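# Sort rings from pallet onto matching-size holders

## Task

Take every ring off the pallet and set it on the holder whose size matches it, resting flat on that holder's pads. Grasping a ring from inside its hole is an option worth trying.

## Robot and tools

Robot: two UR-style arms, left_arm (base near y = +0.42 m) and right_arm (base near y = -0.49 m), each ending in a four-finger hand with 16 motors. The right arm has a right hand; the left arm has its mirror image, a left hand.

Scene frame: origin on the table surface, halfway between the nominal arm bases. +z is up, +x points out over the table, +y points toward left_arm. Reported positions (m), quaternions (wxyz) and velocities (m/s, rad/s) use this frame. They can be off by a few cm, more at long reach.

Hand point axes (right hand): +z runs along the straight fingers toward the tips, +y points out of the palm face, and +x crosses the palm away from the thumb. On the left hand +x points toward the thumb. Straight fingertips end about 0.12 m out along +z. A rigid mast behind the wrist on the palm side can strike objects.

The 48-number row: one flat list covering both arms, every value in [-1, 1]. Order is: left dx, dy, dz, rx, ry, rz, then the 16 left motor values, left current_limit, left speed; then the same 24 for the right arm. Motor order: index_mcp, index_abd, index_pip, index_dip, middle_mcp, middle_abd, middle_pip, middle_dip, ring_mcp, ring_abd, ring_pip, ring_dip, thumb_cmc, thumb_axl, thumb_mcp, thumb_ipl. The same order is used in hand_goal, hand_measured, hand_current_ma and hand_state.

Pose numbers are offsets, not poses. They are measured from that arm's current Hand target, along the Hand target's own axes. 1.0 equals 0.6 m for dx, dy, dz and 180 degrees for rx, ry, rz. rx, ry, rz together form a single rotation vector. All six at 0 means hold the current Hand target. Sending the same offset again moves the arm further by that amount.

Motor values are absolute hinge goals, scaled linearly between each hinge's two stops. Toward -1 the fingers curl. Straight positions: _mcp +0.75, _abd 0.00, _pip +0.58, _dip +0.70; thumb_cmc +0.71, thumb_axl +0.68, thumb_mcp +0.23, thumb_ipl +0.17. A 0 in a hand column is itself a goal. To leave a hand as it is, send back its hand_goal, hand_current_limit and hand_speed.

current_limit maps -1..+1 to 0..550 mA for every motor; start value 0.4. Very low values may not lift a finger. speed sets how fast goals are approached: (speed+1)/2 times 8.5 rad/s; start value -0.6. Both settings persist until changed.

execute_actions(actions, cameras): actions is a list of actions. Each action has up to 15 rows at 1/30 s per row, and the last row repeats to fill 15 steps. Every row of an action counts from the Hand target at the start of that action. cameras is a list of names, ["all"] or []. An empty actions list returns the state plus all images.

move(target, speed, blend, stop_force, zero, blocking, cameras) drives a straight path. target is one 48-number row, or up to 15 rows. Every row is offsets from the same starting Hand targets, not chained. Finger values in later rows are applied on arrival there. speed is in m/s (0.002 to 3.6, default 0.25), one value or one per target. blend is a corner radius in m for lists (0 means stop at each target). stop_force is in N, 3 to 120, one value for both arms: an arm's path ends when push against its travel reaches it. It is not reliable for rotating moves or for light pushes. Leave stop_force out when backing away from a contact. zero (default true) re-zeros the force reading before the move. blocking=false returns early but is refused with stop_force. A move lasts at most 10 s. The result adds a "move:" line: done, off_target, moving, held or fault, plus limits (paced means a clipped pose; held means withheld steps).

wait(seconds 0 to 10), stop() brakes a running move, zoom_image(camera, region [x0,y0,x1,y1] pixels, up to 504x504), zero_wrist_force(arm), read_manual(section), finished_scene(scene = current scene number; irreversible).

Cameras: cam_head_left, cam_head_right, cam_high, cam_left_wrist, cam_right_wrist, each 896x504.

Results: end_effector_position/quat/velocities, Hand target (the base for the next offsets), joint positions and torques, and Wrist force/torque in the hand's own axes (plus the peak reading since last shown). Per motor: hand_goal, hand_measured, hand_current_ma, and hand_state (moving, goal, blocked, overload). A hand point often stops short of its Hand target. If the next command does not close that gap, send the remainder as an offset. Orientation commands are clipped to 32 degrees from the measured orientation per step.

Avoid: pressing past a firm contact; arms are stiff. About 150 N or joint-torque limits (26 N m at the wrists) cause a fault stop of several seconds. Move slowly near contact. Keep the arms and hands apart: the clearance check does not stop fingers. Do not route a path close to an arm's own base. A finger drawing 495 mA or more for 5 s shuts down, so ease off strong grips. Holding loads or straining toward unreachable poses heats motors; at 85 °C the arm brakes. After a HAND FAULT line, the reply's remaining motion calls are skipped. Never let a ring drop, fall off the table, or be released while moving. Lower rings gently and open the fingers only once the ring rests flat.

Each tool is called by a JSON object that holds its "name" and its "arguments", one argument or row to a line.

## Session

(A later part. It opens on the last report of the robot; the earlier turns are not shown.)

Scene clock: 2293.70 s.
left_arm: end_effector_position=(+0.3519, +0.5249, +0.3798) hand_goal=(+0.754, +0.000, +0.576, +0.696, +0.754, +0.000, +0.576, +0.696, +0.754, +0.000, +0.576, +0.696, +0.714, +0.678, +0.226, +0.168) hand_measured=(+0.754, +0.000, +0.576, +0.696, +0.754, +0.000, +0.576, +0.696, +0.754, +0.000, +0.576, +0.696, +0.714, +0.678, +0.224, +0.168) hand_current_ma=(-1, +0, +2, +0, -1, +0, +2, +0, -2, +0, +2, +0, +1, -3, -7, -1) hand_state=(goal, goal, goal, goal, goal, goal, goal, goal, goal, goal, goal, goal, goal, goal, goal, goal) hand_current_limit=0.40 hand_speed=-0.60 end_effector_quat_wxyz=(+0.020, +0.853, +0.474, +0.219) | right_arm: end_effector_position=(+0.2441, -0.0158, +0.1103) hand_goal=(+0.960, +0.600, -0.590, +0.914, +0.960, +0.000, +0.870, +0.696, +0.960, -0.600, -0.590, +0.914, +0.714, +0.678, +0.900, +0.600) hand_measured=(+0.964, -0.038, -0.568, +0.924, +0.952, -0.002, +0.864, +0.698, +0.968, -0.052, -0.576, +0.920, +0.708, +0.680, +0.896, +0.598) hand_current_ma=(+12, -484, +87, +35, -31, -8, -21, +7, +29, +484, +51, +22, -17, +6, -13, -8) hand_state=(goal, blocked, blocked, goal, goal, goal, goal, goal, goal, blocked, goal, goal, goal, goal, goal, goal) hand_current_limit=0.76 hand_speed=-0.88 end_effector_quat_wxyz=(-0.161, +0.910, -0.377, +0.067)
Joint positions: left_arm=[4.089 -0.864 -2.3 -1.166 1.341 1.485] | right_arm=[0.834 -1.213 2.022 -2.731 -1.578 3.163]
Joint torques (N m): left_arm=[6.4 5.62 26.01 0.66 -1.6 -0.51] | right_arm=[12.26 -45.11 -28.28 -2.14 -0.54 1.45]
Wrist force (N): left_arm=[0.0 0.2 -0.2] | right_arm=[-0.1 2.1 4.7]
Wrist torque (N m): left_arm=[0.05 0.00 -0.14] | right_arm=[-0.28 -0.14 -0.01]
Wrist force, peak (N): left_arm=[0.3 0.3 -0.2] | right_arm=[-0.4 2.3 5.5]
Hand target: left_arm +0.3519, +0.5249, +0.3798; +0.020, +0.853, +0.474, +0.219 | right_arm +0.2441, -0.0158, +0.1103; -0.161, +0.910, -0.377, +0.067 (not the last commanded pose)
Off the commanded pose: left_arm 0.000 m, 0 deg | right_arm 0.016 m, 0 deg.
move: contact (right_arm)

{"name": "execute_actions", "arguments": {
  "actions": [],
  "cameras": ["cam_head_right", "cam_head_left", "cam_high", "cam_left_wrist", "cam_right_wrist"]
}}

{"name": "zoom_image", "arguments": {
  "camera": "cam_head_left",
  "region": [485, 215, 575, 305]
}}

{"name": "zoom_image", "arguments": {
  "camera": "cam_head_right",
  "region": [470, 220, 570, 310]
}}

{"name": "zoom_image", "arguments": {
  "camera": "cam_high",
  "region": [460, 150, 560, 230]
}}

{"name": "zoom_image", "arguments": {
  "camera": "cam_right_wrist",
  "region": [200, 0, 700, 504]
}}

Scene clock: 2303.90 s.
left_arm: end_effector_position=(+0.3519, +0.5249, +0.3798) hand_goal=(+0.754, +0.000, +0.576, +0.696, +0.754, +0.000, +0.576, +0.696, +0.754, +0.000, +0.576, +0.696, +0.714, +0.678, +0.226, +0.168) hand_measured=(+0.754, +0.000, +0.576, +0.696, +0.754, +0.000, +0.576, +0.696, +0.754, +0.000, +0.576, +0.696, +0.714, +0.678, +0.224, +0.168) hand_current_ma=(-1, +0, +2, +0, -1, +0, +2, +0, -2, +0, +2, +0, +1, -3, -7, -1) hand_state=(goal, goal, goal, goal, goal, goal, goal, goal, goal, goal, goal, goal, goal, goal, goal, goal) hand_current_limit=0.40 hand_speed=-0.60 end_effector_quat_wxyz=(+0.020, +0.853, +0.474, +0.219) | right_arm: end_effector_position=(+0.2441, -0.0158, +0.1103) hand_goal=(+0.960, +0.600, -0.590, +0.914, +0.960, +0.000, +0.870, +0.696, +0.960, -0.600, -0.590, +0.914, +0.714, +0.678, +0.900, +0.600) hand_measured=(+0.964, -0.038, -0.568, +0.924, +0.952, -0.002, +0.864, +0.698, +0.968, -0.052, -0.576, +0.920, +0.708, +0.680, +0.896, +0.598) hand_current_ma=(+12, -484, +87, +35, -31, -8, -21, +7, +29, +484, +51, +22, -17, +6, -13, -8) hand_state=(goal, blocked, blocked, goal, goal, goal, goal, goal, goal, blocked, goal, goal, goal, goal, goal, goal) hand_current_limit=0.76 hand_speed=-0.88 end_effector_quat_wxyz=(-0.161, +0.910, -0.377, +0.067)
Joint positions: left_arm=[4.089 -0.864 -2.3 -1.166 1.341 1.485] | right_arm=[0.834 -1.213 2.022 -2.731 -1.578 3.163]
Joint velocities: within noise
Joint torques (N m): left_arm=[6.46 4.86 25.49 0.78 -1.58 -0.59] | right_arm=[9.78 -45.09 -27.83 -3.01 2.38 1.18]
Wrist force (N): left_arm=[-0.1 0.3 -0.1] | right_arm=[-0.1 2.4 4.7]
Wrist torque (N m): left_arm=[0.06 0.01 -0.14] | right_arm=[-0.24 -0.13 0.00]
Wrist force, peak (N): left_arm=[-0.1 0.4 -0.1] | right_arm=[-0.2 2.3 4.8]
Hand target: left_arm +0.3519, +0.5249, +0.3798; +0.020, +0.853, +0.474, +0.219 | right_arm +0.2441, -0.0158, +0.1103; -0.161, +0.910, -0.377, +0.067 (not the last commanded pose)
Off the commanded pose: left_arm 0.000 m, 0 deg | right_arm 0.016 m, 0 deg.
camera_calibration:
cam_left_wrist: T_world_to_cam=[[-0.867852, -0.254756, -0.426535, 0.571796], [-0.493549, 0.540468, 0.681398, -0.408884], [0.0569387, 0.801869, -0.594781, -0.0931257], [0, 0, 0, 1]] pos_world=[0.299732, 0.441332, 0.467115]
cam_right_wrist: T_world_to_cam=[[-0.965723, 0.179375, -0.187629, 0.28965], [-0.0891524, 0.449658, 0.888741, -0.123978], [0.243786, 0.875004, -0.418253, 0.125715], [0, 0, 0, 1]] pos_world=[0.238021, -0.106209, 0.217112]

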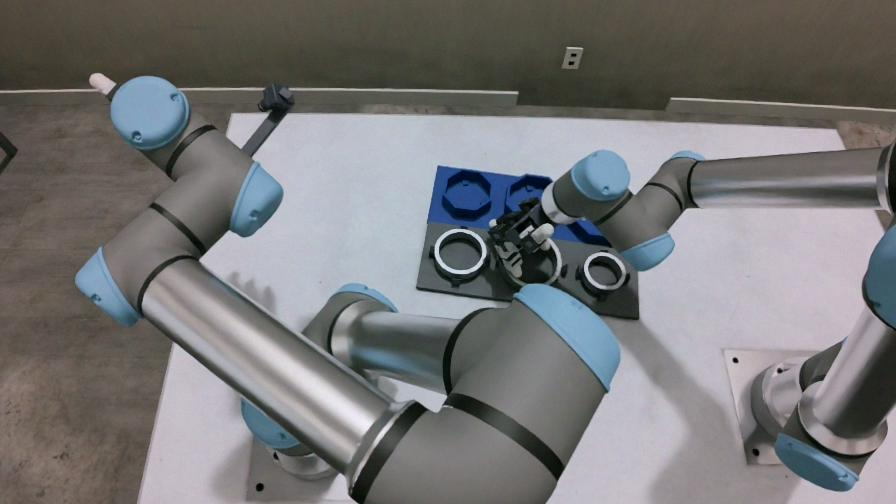

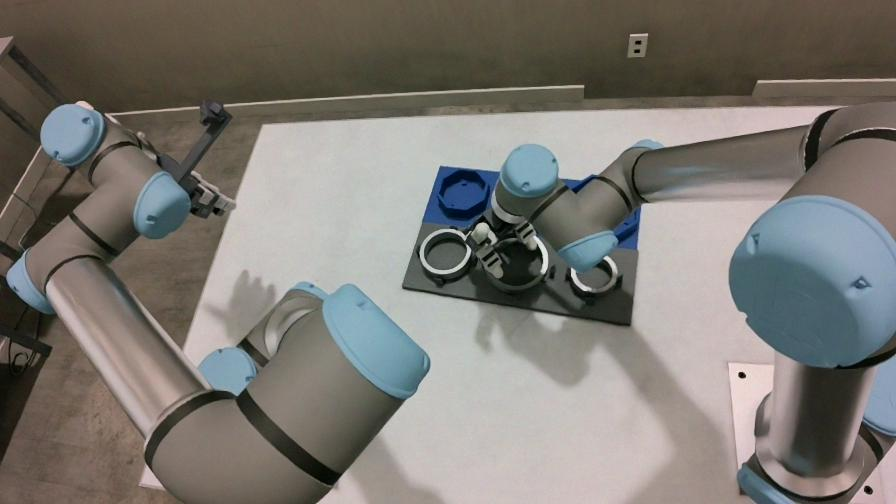

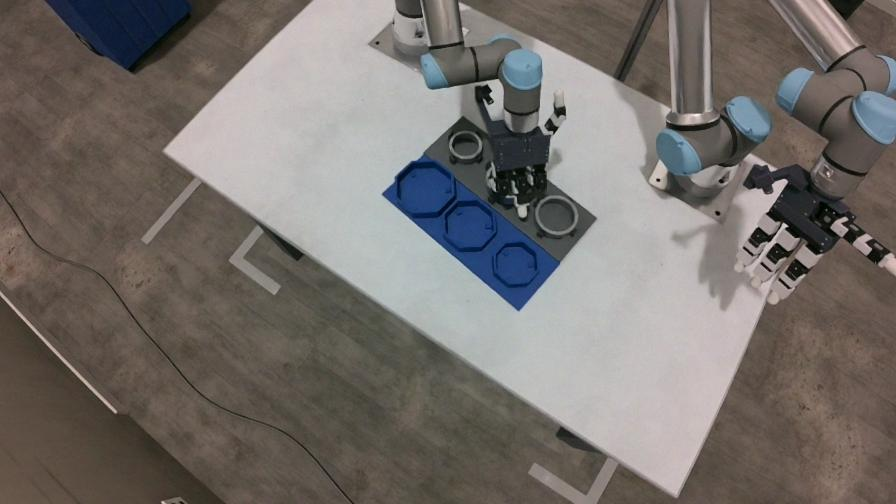

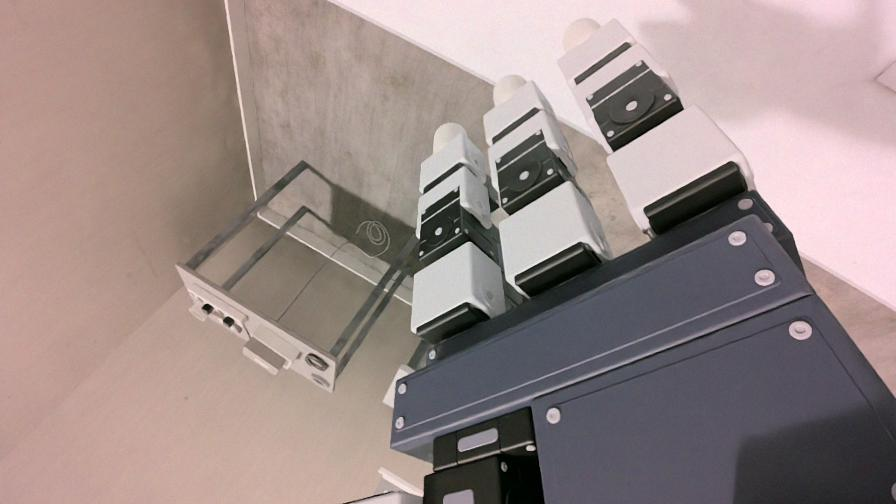

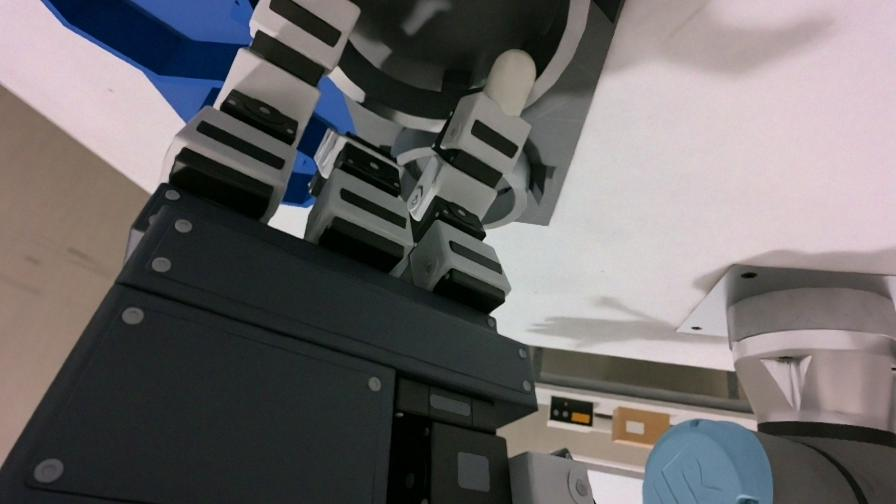

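Scaled by 5.600 from the camera's 896x504 image, which has a finer 1280x720 frame.

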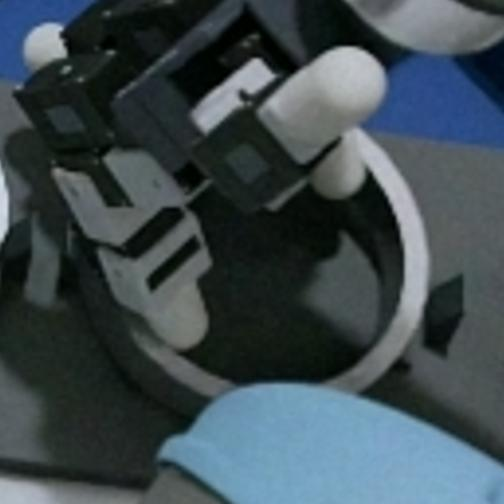

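Scaled by 5.040 from the camera's 896x504 image, which has a finer 1280x720 frame.

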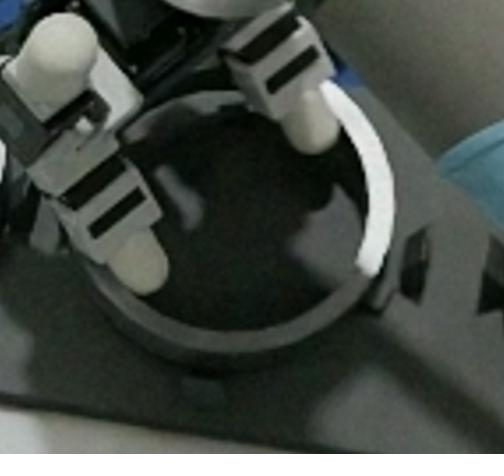

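Scaled by 5.040 from the camera's 896x504 image, which has a finer 1280x720 frame.

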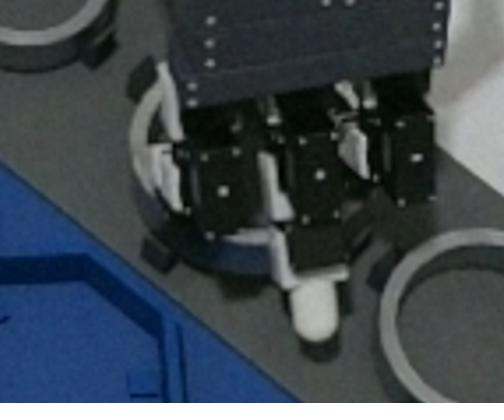

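Scaled by 1.000.

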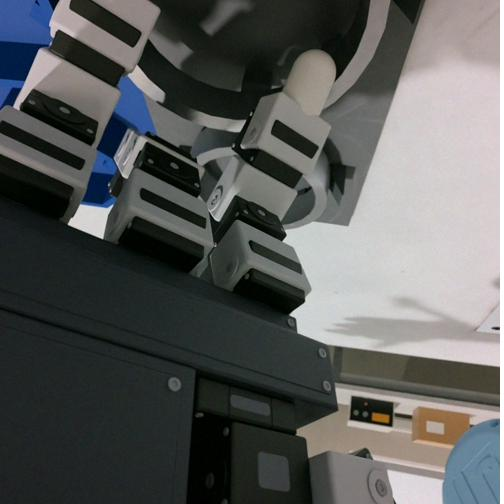

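{"name": "move", "arguments": {
  "target": [0,0,0,0,0,0,0.754,0,0.576,0.696,0.754,0,0.576,0.696,0.754,0,0.576,0.696,0.714,0.678,0.226,0.168,0.4,-0.6,0,0.0114,0.0313,0,0,0,0.96,0.6,-0.59,0.914,0.96,0,0.87,0.696,0.96,-0.6,-0.59,0.914,0.714,0.678,0.9,0.6,0.76,-0.88],
  "speed": 0.01,
  "stop_force": 7
}}

{"name": "zoom_image", "arguments": {
  "camera": "cam_head_left",
  "region": [485, 215, 575, 305]
}}

Scene clock: 2341.97 s.
left_arm: end_effector_position=(+0.3519, +0.5249, +0.3798) hand_goal=(+0.754, +0.000, +0.576, +0.696, +0.754, +0.000, +0.576, +0.696, +0.754, +0.000, +0.576, +0.696, +0.714, +0.678, +0.226, +0.168) hand_measured=(+0.754, +0.000, +0.576, +0.696, +0.754, +0.000, +0.576, +0.696, +0.754, +0.000, +0.576, +0.696, +0.714, +0.678, +0.224, +0.168) hand_current_ma=(-1, +0, +2, +0, -1, +0, +2, +0, -2, +0, +2, +0, +1, -3, -7, -1) hand_state=(goal, goal, goal, goal, goal, goal, goal, goal, goal, goal, goal, goal, goal, goal, goal, goal) hand_current_limit=0.40 hand_speed=-0.60 end_effector_quat_wxyz=(+0.020, +0.853, +0.474, +0.219) | right_arm: end_effector_position=(+0.2442, -0.0156, +0.1096) hand_goal=(+0.960, +0.600, -0.590, +0.914, +0.960, +0.000, +0.870, +0.696, +0.960, -0.600, -0.590, +0.914, +0.714, +0.678, +0.900, +0.600) hand_measured=(+0.968, -0.038, -0.578, +0.922, +0.952, -0.002, +0.864, +0.698, +0.970, -0.052, -0.580, +0.920, +0.708, +0.680, +0.896, +0.598) hand_current_ma=(+30, -484, +41, +30, -31, -8, -21, +7, +35, +484, +34, +21, -17, +6, -13, -8) hand_state=(goal, blocked, goal, goal, goal, goal, goal, goal, goal, blocked, goal, goal, goal, goal, goal, goal) hand_current_limit=0.76 hand_speed=-0.88 end_effector_quat_wxyz=(-0.161, +0.910, -0.377, +0.067)
Joint positions: left_arm=[4.089 -0.864 -2.3 -1.166 1.341 1.485] | right_arm=[0.834 -1.211 2.023 -2.734 -1.578 3.163]
Joint torques (N m): left_arm=[6.86 5.71 25.06 0.66 -1.75 -0.63] | right_arm=[8.04 -42.27 -27.81 -2.29 2.32 0.74]
Wrist force (N): left_arm=[0.0 0.3 -0.1] | right_arm=[1.3 0.5 2.1]
Wrist torque (N m): left_arm=[0.07 0.00 -0.14] | right_arm=[-0.11 0.01 0.02]
Wrist force, peak (N): left_arm=[0.0 0.4 -0.2] | right_arm=[-0.2 2.3 4.9]
Hand target: left_arm +0.3519, +0.5249, +0.3798; +0.020, +0.853, +0.474, +0.219 | right_arm +0.2442, -0.0156, +0.1096; -0.161, +0.910, -0.377, +0.067 (not the last commanded pose)
Off the commanded pose: left_arm 0.000 m, 0 deg | right_arm 0.019 m, 0 deg.
move: contact (right_arm)

Scaled by 5.600 from the camera's 896x504 image, which has a finer 1280x720 frame.
This view is cut from an older image: the scene may have changed since it was taken.

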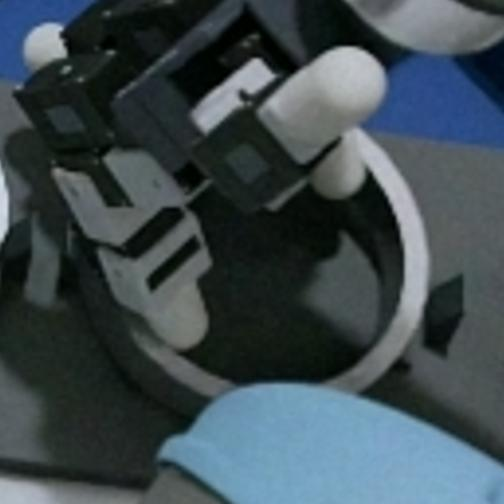

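{"name": "move", "arguments": {
  "target": [0,0,0,0,0,0,0.754,0,0.576,0.696,0.754,0,0.576,0.696,0.754,0,0.576,0.696,0.714,0.678,0.226,0.168,0.4,-0.6,0.0022,-0.0029,-0.0043,0,0,0,0.96,0.6,-0.59,0.914,0.96,0,0.87,0.696,0.96,-0.6,-0.59,0.914,0.714,0.678,0.9,0.6,0.76,-0.88],
  "speed": 0.03
}}

{"name": "move", "arguments": {
  "target": [0,0,0,0,0,0,0.754,0,0.576,0.696,0.754,0,0.576,0.696,0.754,0,0.576,0.696,0.714,0.678,0.226,0.168,0.4,-0.6,0,0.0114,0.0313,0,0,0,0.96,0.6,-0.59,0.914,0.96,0,0.87,0.696,0.96,-0.6,-0.59,0.914,0.714,0.678,0.9,0.6,0.76,-0.88],
  "speed": 0.015,
  "stop_force": 5
}}

Scene clock: 2364.70 s.
left_arm: end_effector_position=(+0.3519, +0.5249, +0.3798) hand_goal=(+0.754, +0.000, +0.576, +0.696, +0.754, +0.000, +0.576, +0.696, +0.754, +0.000, +0.576, +0.696, +0.714, +0.678, +0.226, +0.168) hand_measured=(+0.754, +0.000, +0.576, +0.696, +0.754, +0.000, +0.576, +0.696, +0.754, +0.000, +0.576, +0.696, +0.714, +0.678, +0.224, +0.168) hand_current_ma=(-1, +0, +2, +0, -1, +0, +2, +0, -2, +0, +2, +0, +1, -3, -7, -1) hand_state=(goal, goal, goal, goal, goal, goal, goal, goal, goal, goal, goal, goal, goal, goal, goal, goal) hand_current_limit=0.40 hand_speed=-0.60 end_effector_quat_wxyz=(+0.020, +0.853, +0.474, +0.219) | right_arm: end_effector_position=(+0.2456, -0.0160, +0.1126) hand_goal=(+0.960, +0.600, -0.590, +0.914, +0.960, +0.000, +0.870, +0.696, +0.960, -0.600, -0.590, +0.914, +0.714, +0.678, +0.900, +0.600) hand_measured=(+0.962, -0.038, -0.562, +0.924, +0.952, -0.002, +0.864, +0.698, +0.968, -0.052, -0.574, +0.920, +0.708, +0.680, +0.896, +0.598) hand_current_ma=(+6, -484, +112, +32, -31, -8, -21, +7, +26, +484, +58, +21, -17, +6, -13, -8) hand_state=(goal, blocked, blocked, goal, goal, goal, goal, goal, goal, blocked, goal, goal, goal, goal, goal, goal) hand_current_limit=0.76 hand_speed=-0.88 end_effector_quat_wxyz=(-0.161, +0.910, -0.377, +0.067)
Joint positions: left_arm=[4.089 -0.864 -2.3 -1.166 1.341 1.485] | right_arm=[0.831 -1.216 2.019 -2.725 -1.577 3.161]
Joint torques (N m): left_arm=[6.45 5.25 25.34 0.69 -1.7 -0.59] | right_arm=[-13.32 -45.7 -29.79 -1.87 2.48 -0.93]
Wrist force (N): left_arm=[0.0 0.1 -0.2] | right_arm=[-0.2 2.4 5.5]
Wrist torque (N m): left_arm=[0.05 0.00 -0.14] | right_arm=[-0.30 -0.13 0.15]
Wrist force, peak (N): left_arm=[0.0 0.4 -0.1] | right_arm=[-0.3 2.7 5.6]
Hand target: left_arm +0.3519, +0.5249, +0.3798; +0.020, +0.853, +0.474, +0.219 | right_arm +0.2457, -0.0161, +0.1126; -0.161, +0.910, -0.377, +0.067
Off the commanded pose: left_arm 0.000 m, 0 deg | right_arm 0.000 m, 0 deg.
move: done

Scene clock: 2366.03 s.
left_arm: end_effector_position=(+0.3519, +0.5249, +0.3798) hand_goal=(+0.754, +0.000, +0.576, +0.696, +0.754, +0.000, +0.576, +0.696, +0.754, +0.000, +0.576, +0.696, +0.714, +0.678, +0.226, +0.168) hand_measured=(+0.754, +0.000, +0.576, +0.696, +0.754, +0.000, +0.576, +0.696, +0.754, +0.000, +0.576, +0.696, +0.714, +0.678, +0.224, +0.168) hand_current_ma=(-1, +0, +2, +0, -1, +0, +2, +0, -2, +0, +2, +0, +1, -3, -7, -1) hand_state=(goal, goal, goal, goal, goal, goal, goal, goal, goal, goal, goal, goal, goal, goal, goal, goal) hand_current_limit=0.40 hand_speed=-0.60 end_effector_quat_wxyz=(+0.020, +0.853, +0.474, +0.219) | right_arm: end_effector_position=(+0.2457, -0.0160, +0.1099) hand_goal=(+0.960, +0.600, -0.590, +0.914, +0.960, +0.000, +0.870, +0.696, +0.960, -0.600, -0.590, +0.914, +0.714, +0.678, +0.900, +0.600) hand_measured=(+0.962, -0.038, -0.566, +0.924, +0.952, -0.002, +0.864, +0.698, +0.966, -0.052, -0.578, +0.918, +0.708, +0.680, +0.896, +0.598) hand_current_ma=(+3, -484, +89, +32, -31, -8, -21, +7, +22, +484, +44, +16, -17, +6, -13, -8) hand_state=(goal, blocked, blocked, goal, goal, goal, goal, goal, goal, blocked, goal, goal, goal, goal, goal, goal) hand_current_limit=0.76 hand_speed=-0.88 end_effector_quat_wxyz=(-0.162, +0.910, -0.377, +0.067)
Joint positions: left_arm=[4.089 -0.864 -2.3 -1.166 1.341 1.485] | right_arm=[0.831 -1.211 2.021 -2.733 -1.577 3.161]
Joint torques (N m): left_arm=[6.64 5.25 25.01 0.73 -1.68 -0.58] | right_arm=[-9.74 -44.95 -29.03 -2.27 1.78 -1.57]
Wrist force (N): left_arm=[0.3 0.3 0.0] | right_arm=[-0.7 2.5 4.8]
Wrist torque (N m): left_arm=[0.06 -0.03 -0.12] | right_arm=[-0.27 -0.15 0.13]
Wrist force, peak (N): left_arm=[-0.1 0.4 -0.3] | right_arm=[-0.2 2.6 5.4]
Hand target: left_arm +0.3519, +0.5249, +0.3798; +0.020, +0.853, +0.474, +0.219 | right_arm +0.2457, -0.0160, +0.1099; -0.162, +0.910, -0.377, +0.067 (not the last commanded pose)
Off the commanded pose: left_arm 0.000 m, 0 deg | right_arm 0.017 m, 0 deg.
move: contact (right_arm)

{"name": "move", "arguments": {
  "target": [0,0,0,0,0,0,0.754,0,0.576,0.696,0.754,0,0.576,0.696,0.754,0,0.576,0.696,0.714,0.678,0.226,0.168,0.4,-0.6,0,0.0114,0.0313,0,0,0,0.96,0.6,-0.59,0.914,0.96,0,0.87,0.696,0.96,-0.6,-0.59,0.914,0.714,0.678,0.9,0.6,0.76,-0.88],
  "speed": 0.006,
  "stop_force": 8
}}

{"name": "execute_actions", "arguments": {
  "actions": [],
  "cameras": ["cam_head_right", "cam_head_left", "cam_high", "cam_right_wrist"]
}}

{"name": "zoom_image", "arguments": {
  "camera": "cam_head_left",
  "region": [485, 215, 575, 305]
}}

{"name": "zoom_image", "arguments": {
  "camera": "cam_head_right",
  "region": [470, 220, 560, 310]
}}

Scene clock: 2377.43 s.
left_arm: end_effector_position=(+0.3519, +0.5249, +0.3798) hand_goal=(+0.754, +0.000, +0.576, +0.696, +0.754, +0.000, +0.576, +0.696, +0.754, +0.000, +0.576, +0.696, +0.714, +0.678, +0.226, +0.168) hand_measured=(+0.754, +0.000, +0.576, +0.696, +0.754, +0.000, +0.576, +0.696, +0.754, +0.000, +0.576, +0.696, +0.714, +0.678, +0.224, +0.168) hand_current_ma=(-1, +0, +2, +0, -1, +0, +2, +0, -2, +0, +2, +0, +1, -3, -7, -1) hand_state=(goal, goal, goal, goal, goal, goal, goal, goal, goal, goal, goal, goal, goal, goal, goal, goal) hand_current_limit=0.40 hand_speed=-0.60 end_effector_quat_wxyz=(+0.020, +0.853, +0.474, +0.219) | right_arm: end_effector_position=(+0.2458, -0.0159, +0.1091) hand_goal=(+0.960, +0.600, -0.590, +0.914, +0.960, +0.000, +0.870, +0.696, +0.960, -0.600, -0.590, +0.914, +0.714, +0.678, +0.900, +0.600) hand_measured=(+0.966, -0.038, -0.578, +0.922, +0.952, -0.002, +0.864, +0.698, +0.970, -0.052, -0.588, +0.916, +0.708, +0.680, +0.896, +0.598) hand_current_ma=(+20, -484, +40, +31, -31, -8, -21, +7, +41, +484, +5, +9, -17, +6, -13, -8) hand_state=(goal, blocked, goal, goal, goal, goal, goal, goal, goal, blocked, goal, goal, goal, goal, goal, goal) hand_current_limit=0.76 hand_speed=-0.88 end_effector_quat_wxyz=(-0.162, +0.910, -0.377, +0.067)
Joint positions: left_arm=[4.089 -0.864 -2.3 -1.166 1.341 1.485] | right_arm=[0.831 -1.209 2.022 -2.735 -1.577 3.161]
Joint torques (N m): left_arm=[6.03 5.78 25.43 0.64 -1.67 -0.74] | right_arm=[0.37 -42.18 -25.1 -2.05 -0.24 -1.32]
Wrist force (N): left_arm=[0.1 0.1 -0.2] | right_arm=[0.0 0.0 1.2]
Wrist torque (N m): left_arm=[0.06 -0.02 -0.13] | right_arm=[-0.04 0.00 0.09]
Wrist force, peak (N): left_arm=[0.0 0.5 0.0] | right_arm=[-0.5 2.4 5.0]
Hand target: left_arm +0.3519, +0.5249, +0.3798; +0.020, +0.853, +0.474, +0.219 | right_arm +0.2458, -0.0159, +0.1091; -0.162, +0.910, -0.377, +0.067 (not the last commanded pose)
Off the commanded pose: left_arm 0.000 m, 0 deg | right_arm 0.019 m, 0 deg.
move: contact (right_arm)

Scene clock: 2377.43 s.
left_arm: end_effector_position=(+0.3519, +0.5249, +0.3798) hand_goal=(+0.754, +0.000, +0.576, +0.696, +0.754, +0.000, +0.576, +0.696, +0.754, +0.000, +0.576, +0.696, +0.714, +0.678, +0.226, +0.168) hand_measured=(+0.754, +0.000, +0.576, +0.696, +0.754, +0.000, +0.576, +0.696, +0.754, +0.000, +0.576, +0.696, +0.714, +0.678, +0.224, +0.168) hand_current_ma=(-1, +0, +2, +0, -1, +0, +2, +0, -2, +0, +2, +0, +1, -3, -7, -1) hand_state=(goal, goal, goal, goal, goal, goal, goal, goal, goal, goal, goal, goal, goal, goal, goal, goal) hand_current_limit=0.40 hand_speed=-0.60 end_effector_quat_wxyz=(+0.020, +0.853, +0.474, +0.219) | right_arm: end_effector_position=(+0.2458, -0.0159, +0.1091) hand_goal=(+0.960, +0.600, -0.590, +0.914, +0.960, +0.000, +0.870, +0.696, +0.960, -0.600, -0.590, +0.914, +0.714, +0.678, +0.900, +0.600) hand_measured=(+0.966, -0.038, -0.578, +0.922, +0.952, -0.002, +0.864, +0.698, +0.970, -0.052, -0.588, +0.916, +0.708, +0.680, +0.896, +0.598) hand_current_ma=(+20, -484, +40, +31, -31, -8, -21, +7, +41, +484, +5, +9, -17, +6, -13, -8) hand_state=(goal, blocked, goal, goal, goal, goal, goal, goal, goal, blocked, goal, goal, goal, goal, goal, goal) hand_current_limit=0.76 hand_speed=-0.88 end_effector_quat_wxyz=(-0.162, +0.910, -0.377, +0.067)
Joint positions: left_arm=[4.089 -0.864 -2.3 -1.166 1.341 1.485] | right_arm=[0.831 -1.209 2.022 -2.735 -1.577 3.161]
Joint velocities: within noise
Joint torques (N m): left_arm=[6.03 5.78 25.43 0.64 -1.67 -0.74] | right_arm=[0.37 -42.18 -25.1 -2.05 -0.24 -1.32]
Wrist force (N): left_arm=[0.1 0.1 -0.2] | right_arm=[0.0 0.0 1.2]
Wrist torque (N m): left_arm=[0.06 -0.02 -0.13] | right_arm=[-0.04 0.00 0.09]
Wrist force, peak (N): left_arm=[0.1 0.1 -0.2] | right_arm=[0.0 0.0 1.2]
Hand target: left_arm +0.3519, +0.5249, +0.3798; +0.020, +0.853, +0.474, +0.219 | right_arm +0.2458, -0.0159, +0.1091; -0.162, +0.910, -0.377, +0.067 (not the last commanded pose)
Off the commanded pose: left_arm 0.000 m, 0 deg | right_arm 0.019 m, 0 deg.
camera_calibration:
cam_right_wrist: T_world_to_cam=[[-0.965549, 0.179557, -0.188348, 0.291134], [-0.0899564, 0.448861, 0.889062, -0.122503], [0.244179, 0.875376, -0.417245, 0.124774], [0, 0, 0, 1]] pos_world=[0.239617, -0.106512, 0.215809]
Images, in order (width x height): cam_head_left 896x504, cam_head_right 896x504, cam_high 896x504, cam_right_wrist 896x504.

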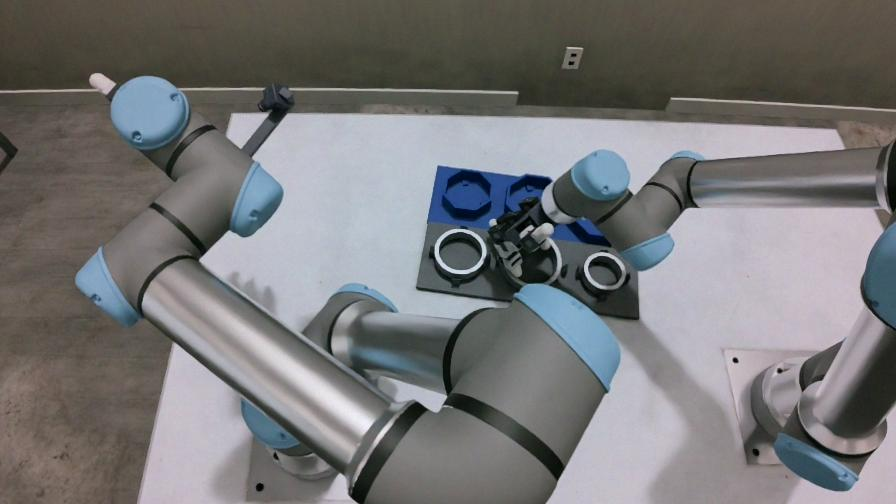

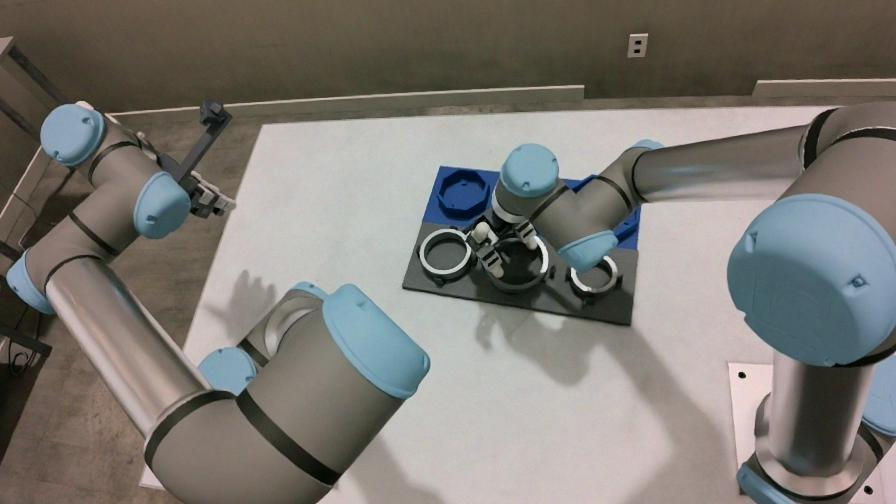

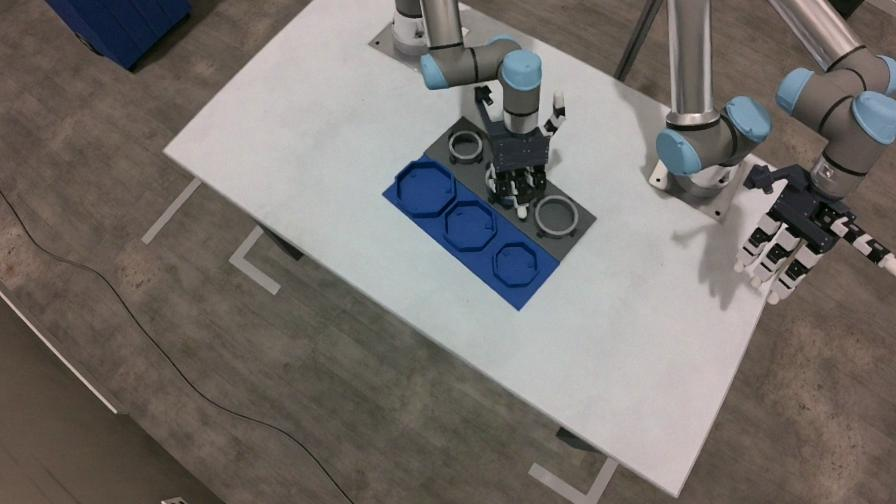

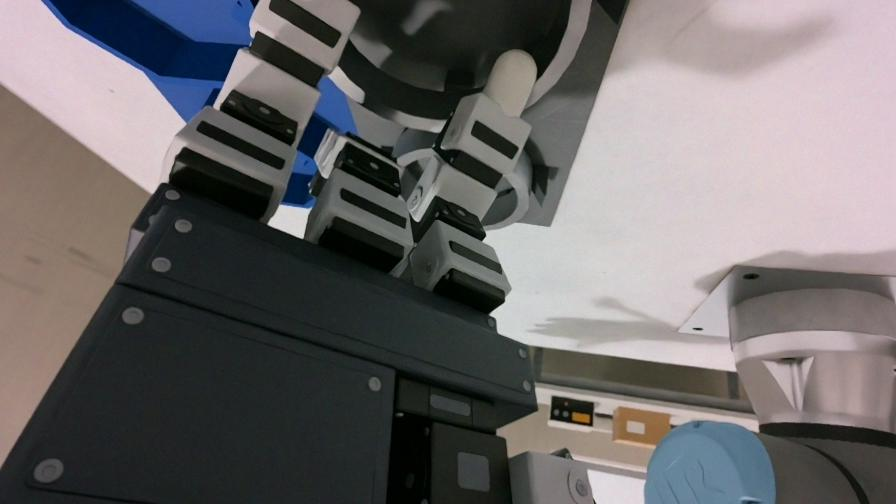

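Scaled by 5.600 from the camera's 896x504 image, which has a finer 1280x720 frame.

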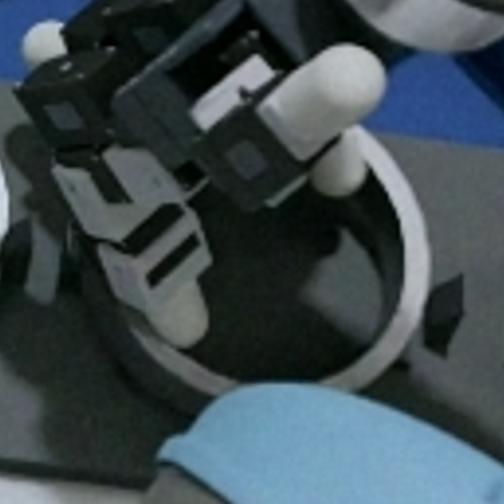

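Scaled by 5.600 from the camera's 896x504 image, which has a finer 1280x720 frame.

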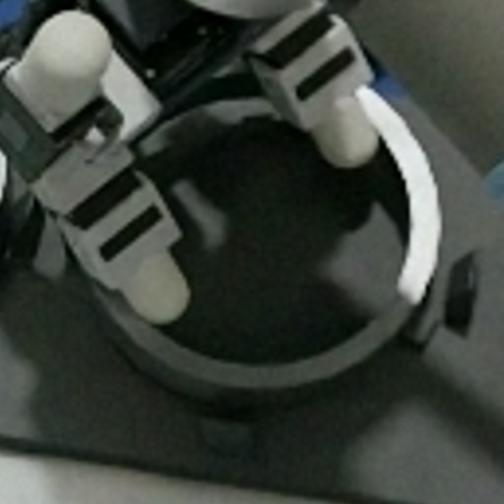

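{"name": "zoom_image", "arguments": {
  "camera": "cam_head_right",
  "region": [480, 228, 556, 304]
}}

{"name": "zoom_image", "arguments": {
  "camera": "cam_high",
  "region": [480, 160, 550, 220]
}}

{"name": "zoom_image", "arguments": {
  "camera": "cam_right_wrist",
  "region": [440, 0, 680, 160]
}}

Scaled by 6.632 from the camera's 896x504 image, which has a finer 1280x720 frame.

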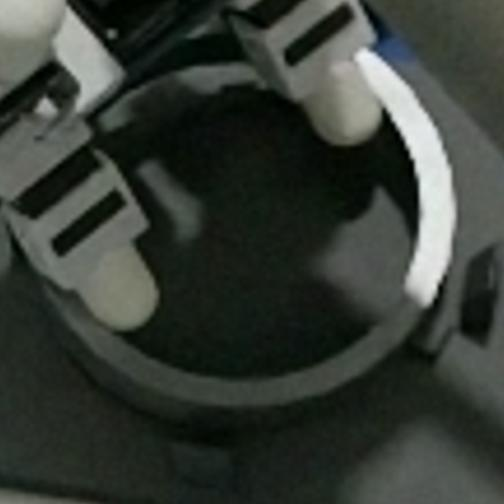

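Scaled by 7.200 from the camera's 896x504 image, which has a finer 1280x720 frame.

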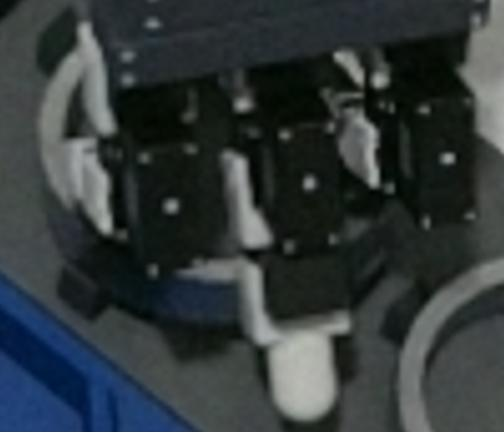

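Scaled by 2.100 from the camera's 896x504 image, which has a finer 1280x720 frame.

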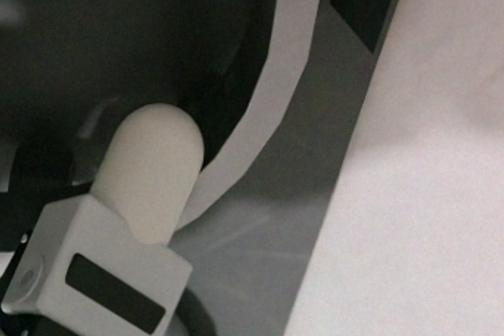

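{"name": "zoom_image", "arguments": {
  "camera": "cam_head_left",
  "region": [425, 220, 501, 296]
}}

{"name": "zoom_image", "arguments": {
  "camera": "cam_head_right",
  "region": [408, 220, 484, 296]
}}

Scaled by 6.632 from the camera's 896x504 image, which has a finer 1280x720 frame.

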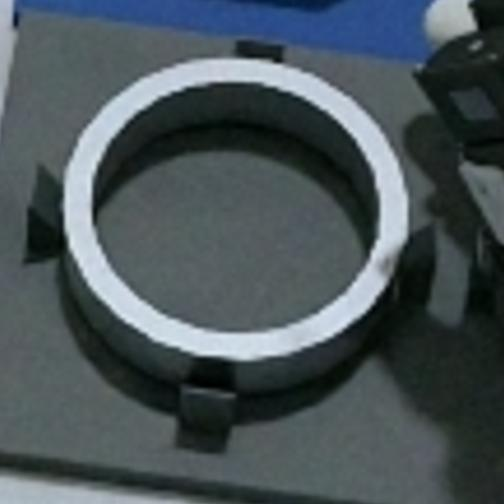

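Scaled by 6.632 from the camera's 896x504 image, which has a finer 1280x720 frame.

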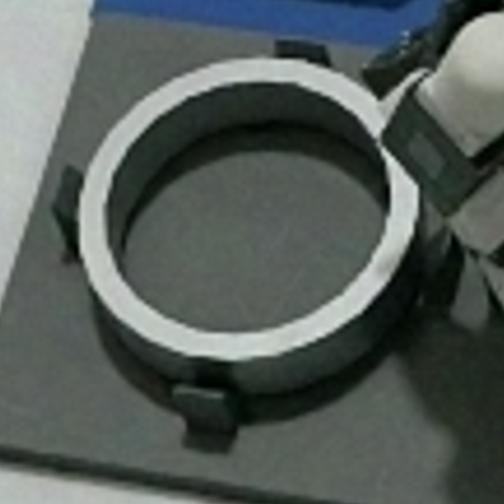

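{"name": "zoom_image", "arguments": {
  "camera": "cam_head_left",
  "region": [488, 222, 574, 308]
}}

Scaled by 5.860 from the camera's 896x504 image, which has a finer 1280x720 frame.

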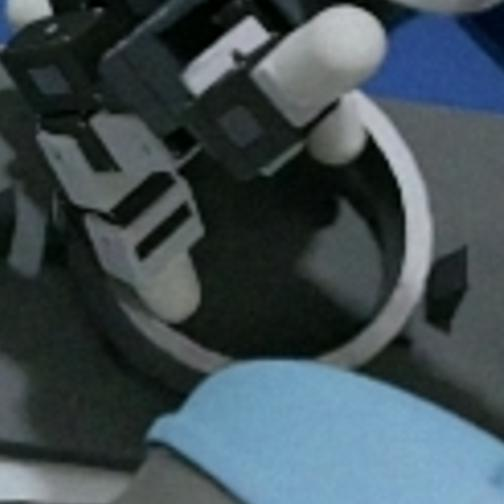

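{"name": "move", "arguments": {
  "target": [0,0,0,0,0,0,0.754,0,0.576,0.696,0.754,0,0.576,0.696,0.754,0,0.576,0.696,0.714,0.678,0.226,0.168,0.4,-0.6,0,-0.0171,-0.047,0,0,0,0.96,0.6,-0.59,0.914,0.96,0,0.87,0.696,0.96,-0.6,-0.59,0.914,0.714,0.678,0.9,0.6,0.76,-0.88],
  "speed": 0.04,
  "cameras": ["cam_head_right", "cam_head_left", "cam_high", "cam_right_wrist"]
}}

{"name": "zoom_image", "arguments": {
  "camera": "cam_head_left",
  "region": [480, 205, 580, 295]
}}

{"name": "zoom_image", "arguments": {
  "camera": "cam_head_right",
  "region": [470, 205, 570, 305]
}}

{"name": "zoom_image", "arguments": {
  "camera": "cam_high",
  "region": [470, 140, 560, 220]
}}

{"name": "zoom_image", "arguments": {
  "camera": "cam_right_wrist",
  "region": [240, 0, 740, 300]
}}

Scene clock: 2519.50 s.
left_arm: end_effector_position=(+0.3519, +0.5249, +0.3798) hand_goal=(+0.754, +0.000, +0.576, +0.696, +0.754, +0.000, +0.576, +0.696, +0.754, +0.000, +0.576, +0.696, +0.714, +0.678, +0.226, +0.168) hand_measured=(+0.754, +0.000, +0.576, +0.696, +0.754, +0.000, +0.576, +0.696, +0.754, +0.000, +0.576, +0.696, +0.714, +0.678, +0.224, +0.168) hand_current_ma=(-1, +0, +2, +0, -1, +0, +2, +0, -2, +0, +2, +0, +1, -3, -7, -1) hand_state=(goal, goal, goal, goal, goal, goal, goal, goal, goal, goal, goal, goal, goal, goal, goal, goal) hand_current_limit=0.40 hand_speed=-0.60 end_effector_quat_wxyz=(+0.020, +0.853, +0.474, +0.219) | right_arm: end_effector_position=(+0.2458, -0.0160, +0.1391) hand_goal=(+0.960, +0.600, -0.590, +0.914, +0.960, +0.000, +0.870, +0.696, +0.960, -0.600, -0.590, +0.914, +0.714, +0.678, +0.900, +0.600) hand_measured=(+0.962, -0.038, -0.562, +0.924, +0.952, -0.002, +0.864, +0.698, +0.968, -0.052, -0.574, +0.920, +0.708, +0.680, +0.896, +0.598) hand_current_ma=(+9, -484, +113, +33, -31, -8, -21, +7, +28, +484, +59, +17, -17, +6, -13, -8) hand_state=(goal, blocked, blocked, goal, goal, goal, goal, goal, goal, blocked, goal, goal, goal, goal, goal, goal) hand_current_limit=0.76 hand_speed=-0.88 end_effector_quat_wxyz=(-0.162, +0.910, -0.377, +0.067)
Joint positions: left_arm=[4.089 -0.864 -2.3 -1.166 1.341 1.485] | right_arm=[0.831 -1.264 1.997 -2.656 -1.577 3.161]
Joint torques (N m): left_arm=[6.24 5.51 25.19 0.66 -1.7 -0.64] | right_arm=[-2.62 -44.71 -30.26 -1.93 0.37 -1.19]
Wrist force (N): left_arm=[0.1 0.2 0.0] | right_arm=[-0.2 2.4 5.3]
Wrist torque (N m): left_arm=[0.05 -0.01 -0.13] | right_arm=[-0.28 -0.13 0.15]
Wrist force, peak (N): left_arm=[0.1 0.3 -0.4] | right_arm=[-0.2 3.0 5.8]
Hand target: left_arm +0.3519, +0.5249, +0.3798; +0.020, +0.853, +0.474, +0.219 | right_arm +0.2458, -0.0160, +0.1391; -0.162, +0.910, -0.377, +0.067
Off the commanded pose: left_arm 0.000 m, 0 deg | right_arm 0.000 m, 0 deg.
move: done
camera_calibration:
cam_right_wrist: T_world_to_cam=[[-0.965549, 0.179557, -0.188348, 0.296688], [-0.0899564, 0.448861, 0.889062, -0.149184], [0.244179, 0.875376, -0.417245, 0.137315], [0, 0, 0, 1]] pos_world=[0.239517, -0.106512, 0.245809]
Images, in order (width x height): cam_head_left 896x504, cam_head_right 896x504, cam_high 896x504, cam_right_wrist 896x504.

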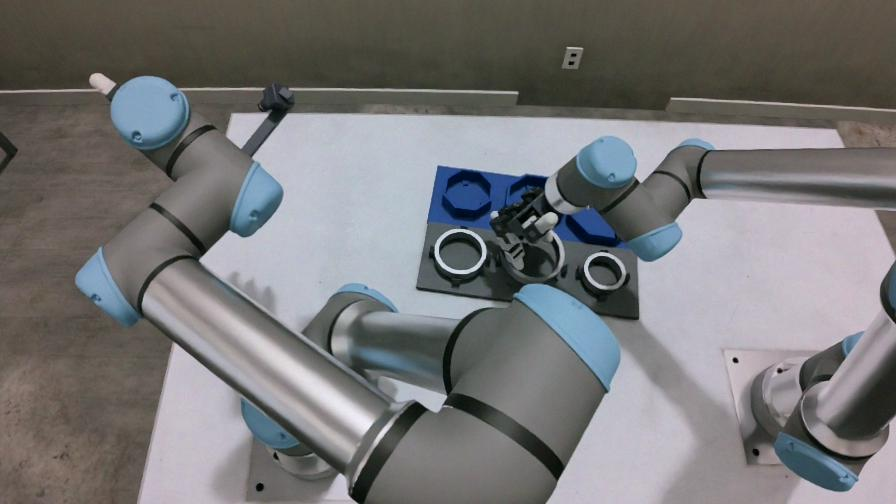

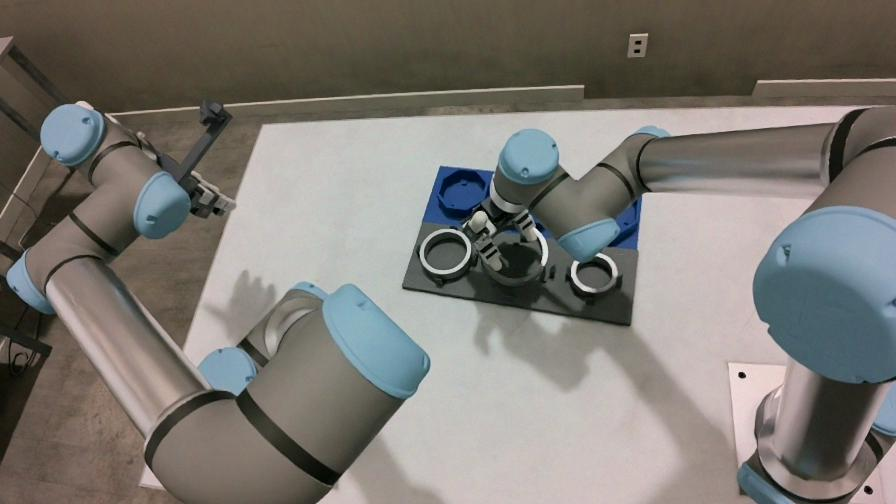

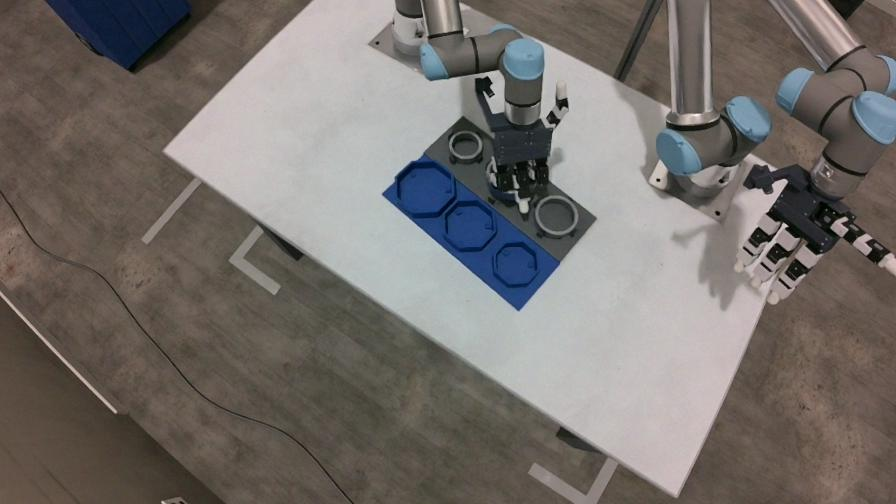

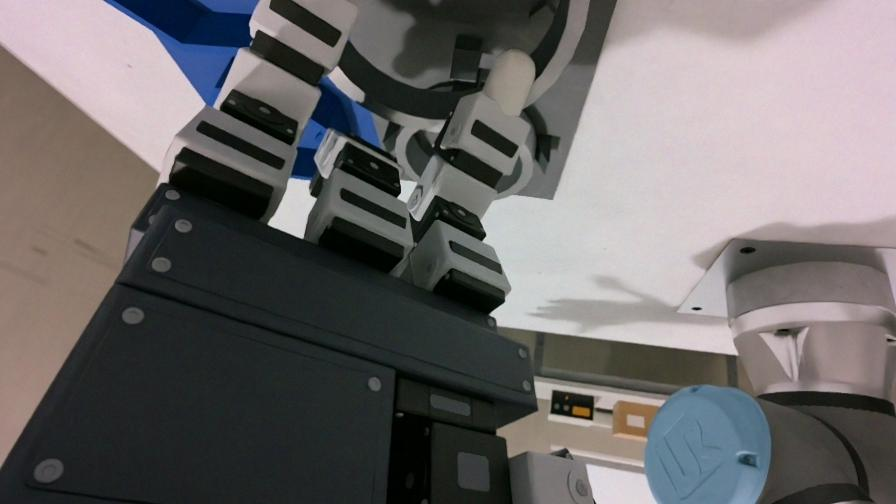

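Scaled by 5.040 from the camera's 896x504 image, which has a finer 1280x720 frame.

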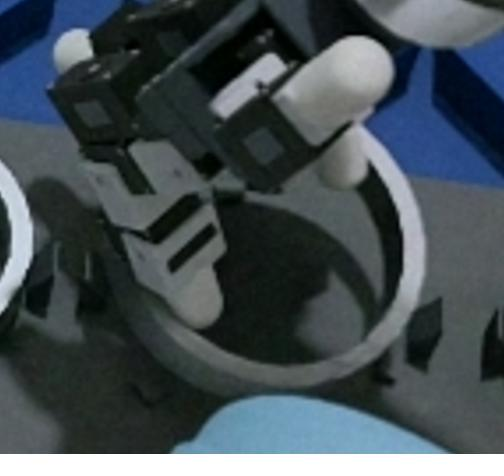

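Scaled by 5.040 from the camera's 896x504 image, which has a finer 1280x720 frame.

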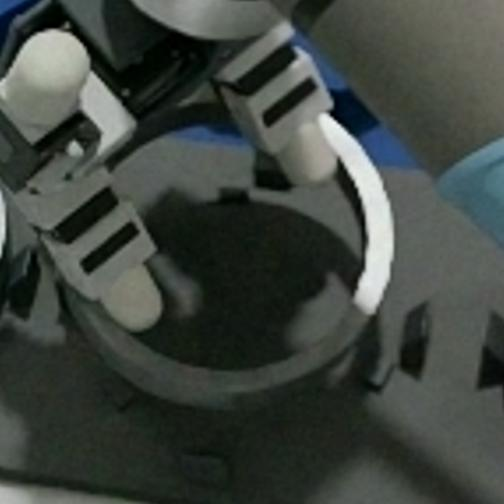

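Scaled by 5.600 from the camera's 896x504 image, which has a finer 1280x720 frame.

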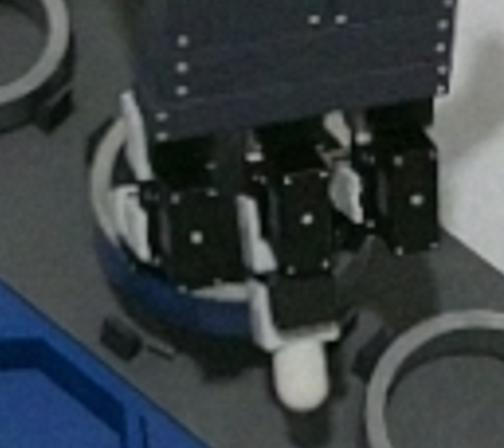

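Scaled by 1.008 from the camera's 896x504 image, which has a finer 1280x720 frame.

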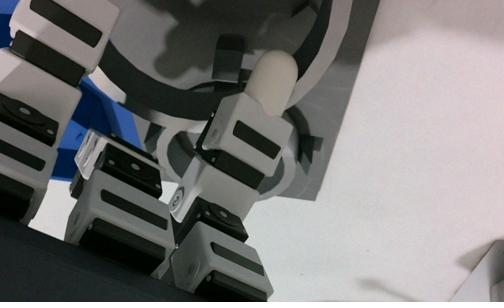

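{"name": "zoom_image", "arguments": {
  "camera": "cam_head_right",
  "region": [478, 218, 554, 294]
}}

{"name": "zoom_image", "arguments": {
  "camera": "cam_head_left",
  "region": [494, 214, 570, 290]
}}

{"name": "zoom_image", "arguments": {
  "camera": "cam_high",
  "region": [478, 150, 544, 210]
}}

{"name": "zoom_image", "arguments": {
  "camera": "cam_right_wrist",
  "region": [320, 0, 620, 180]
}}

Scaled by 6.632 from the camera's 896x504 image, which has a finer 1280x720 frame.

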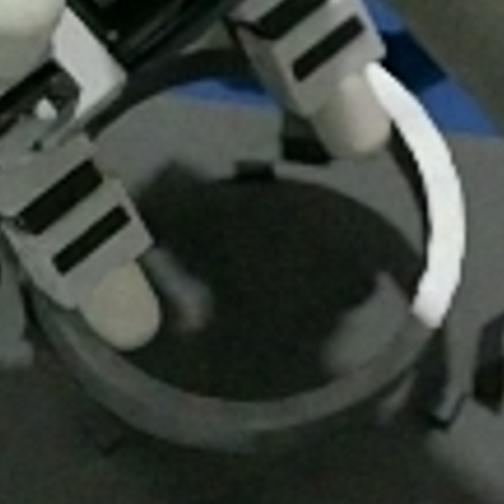

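Scaled by 6.632 from the camera's 896x504 image, which has a finer 1280x720 frame.

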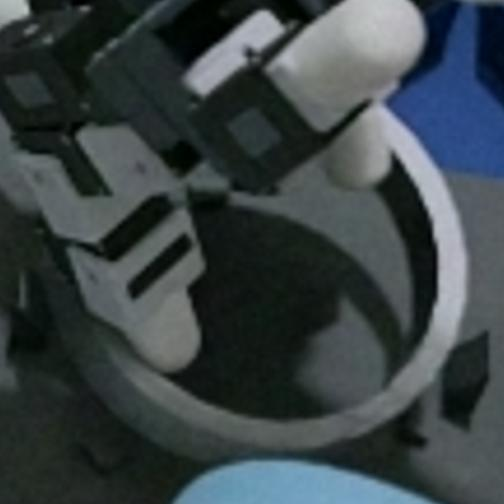

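Scaled by 7.636 from the camera's 896x504 image, which has a finer 1280x720 frame.

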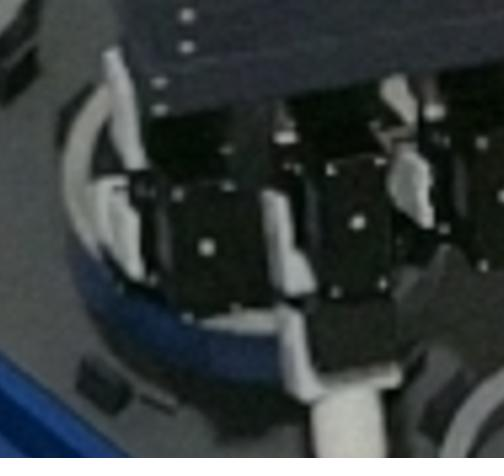

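Scaled by 1.680 from the camera's 896x504 image, which has a finer 1280x720 frame.

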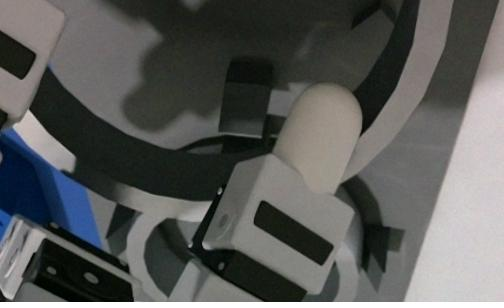

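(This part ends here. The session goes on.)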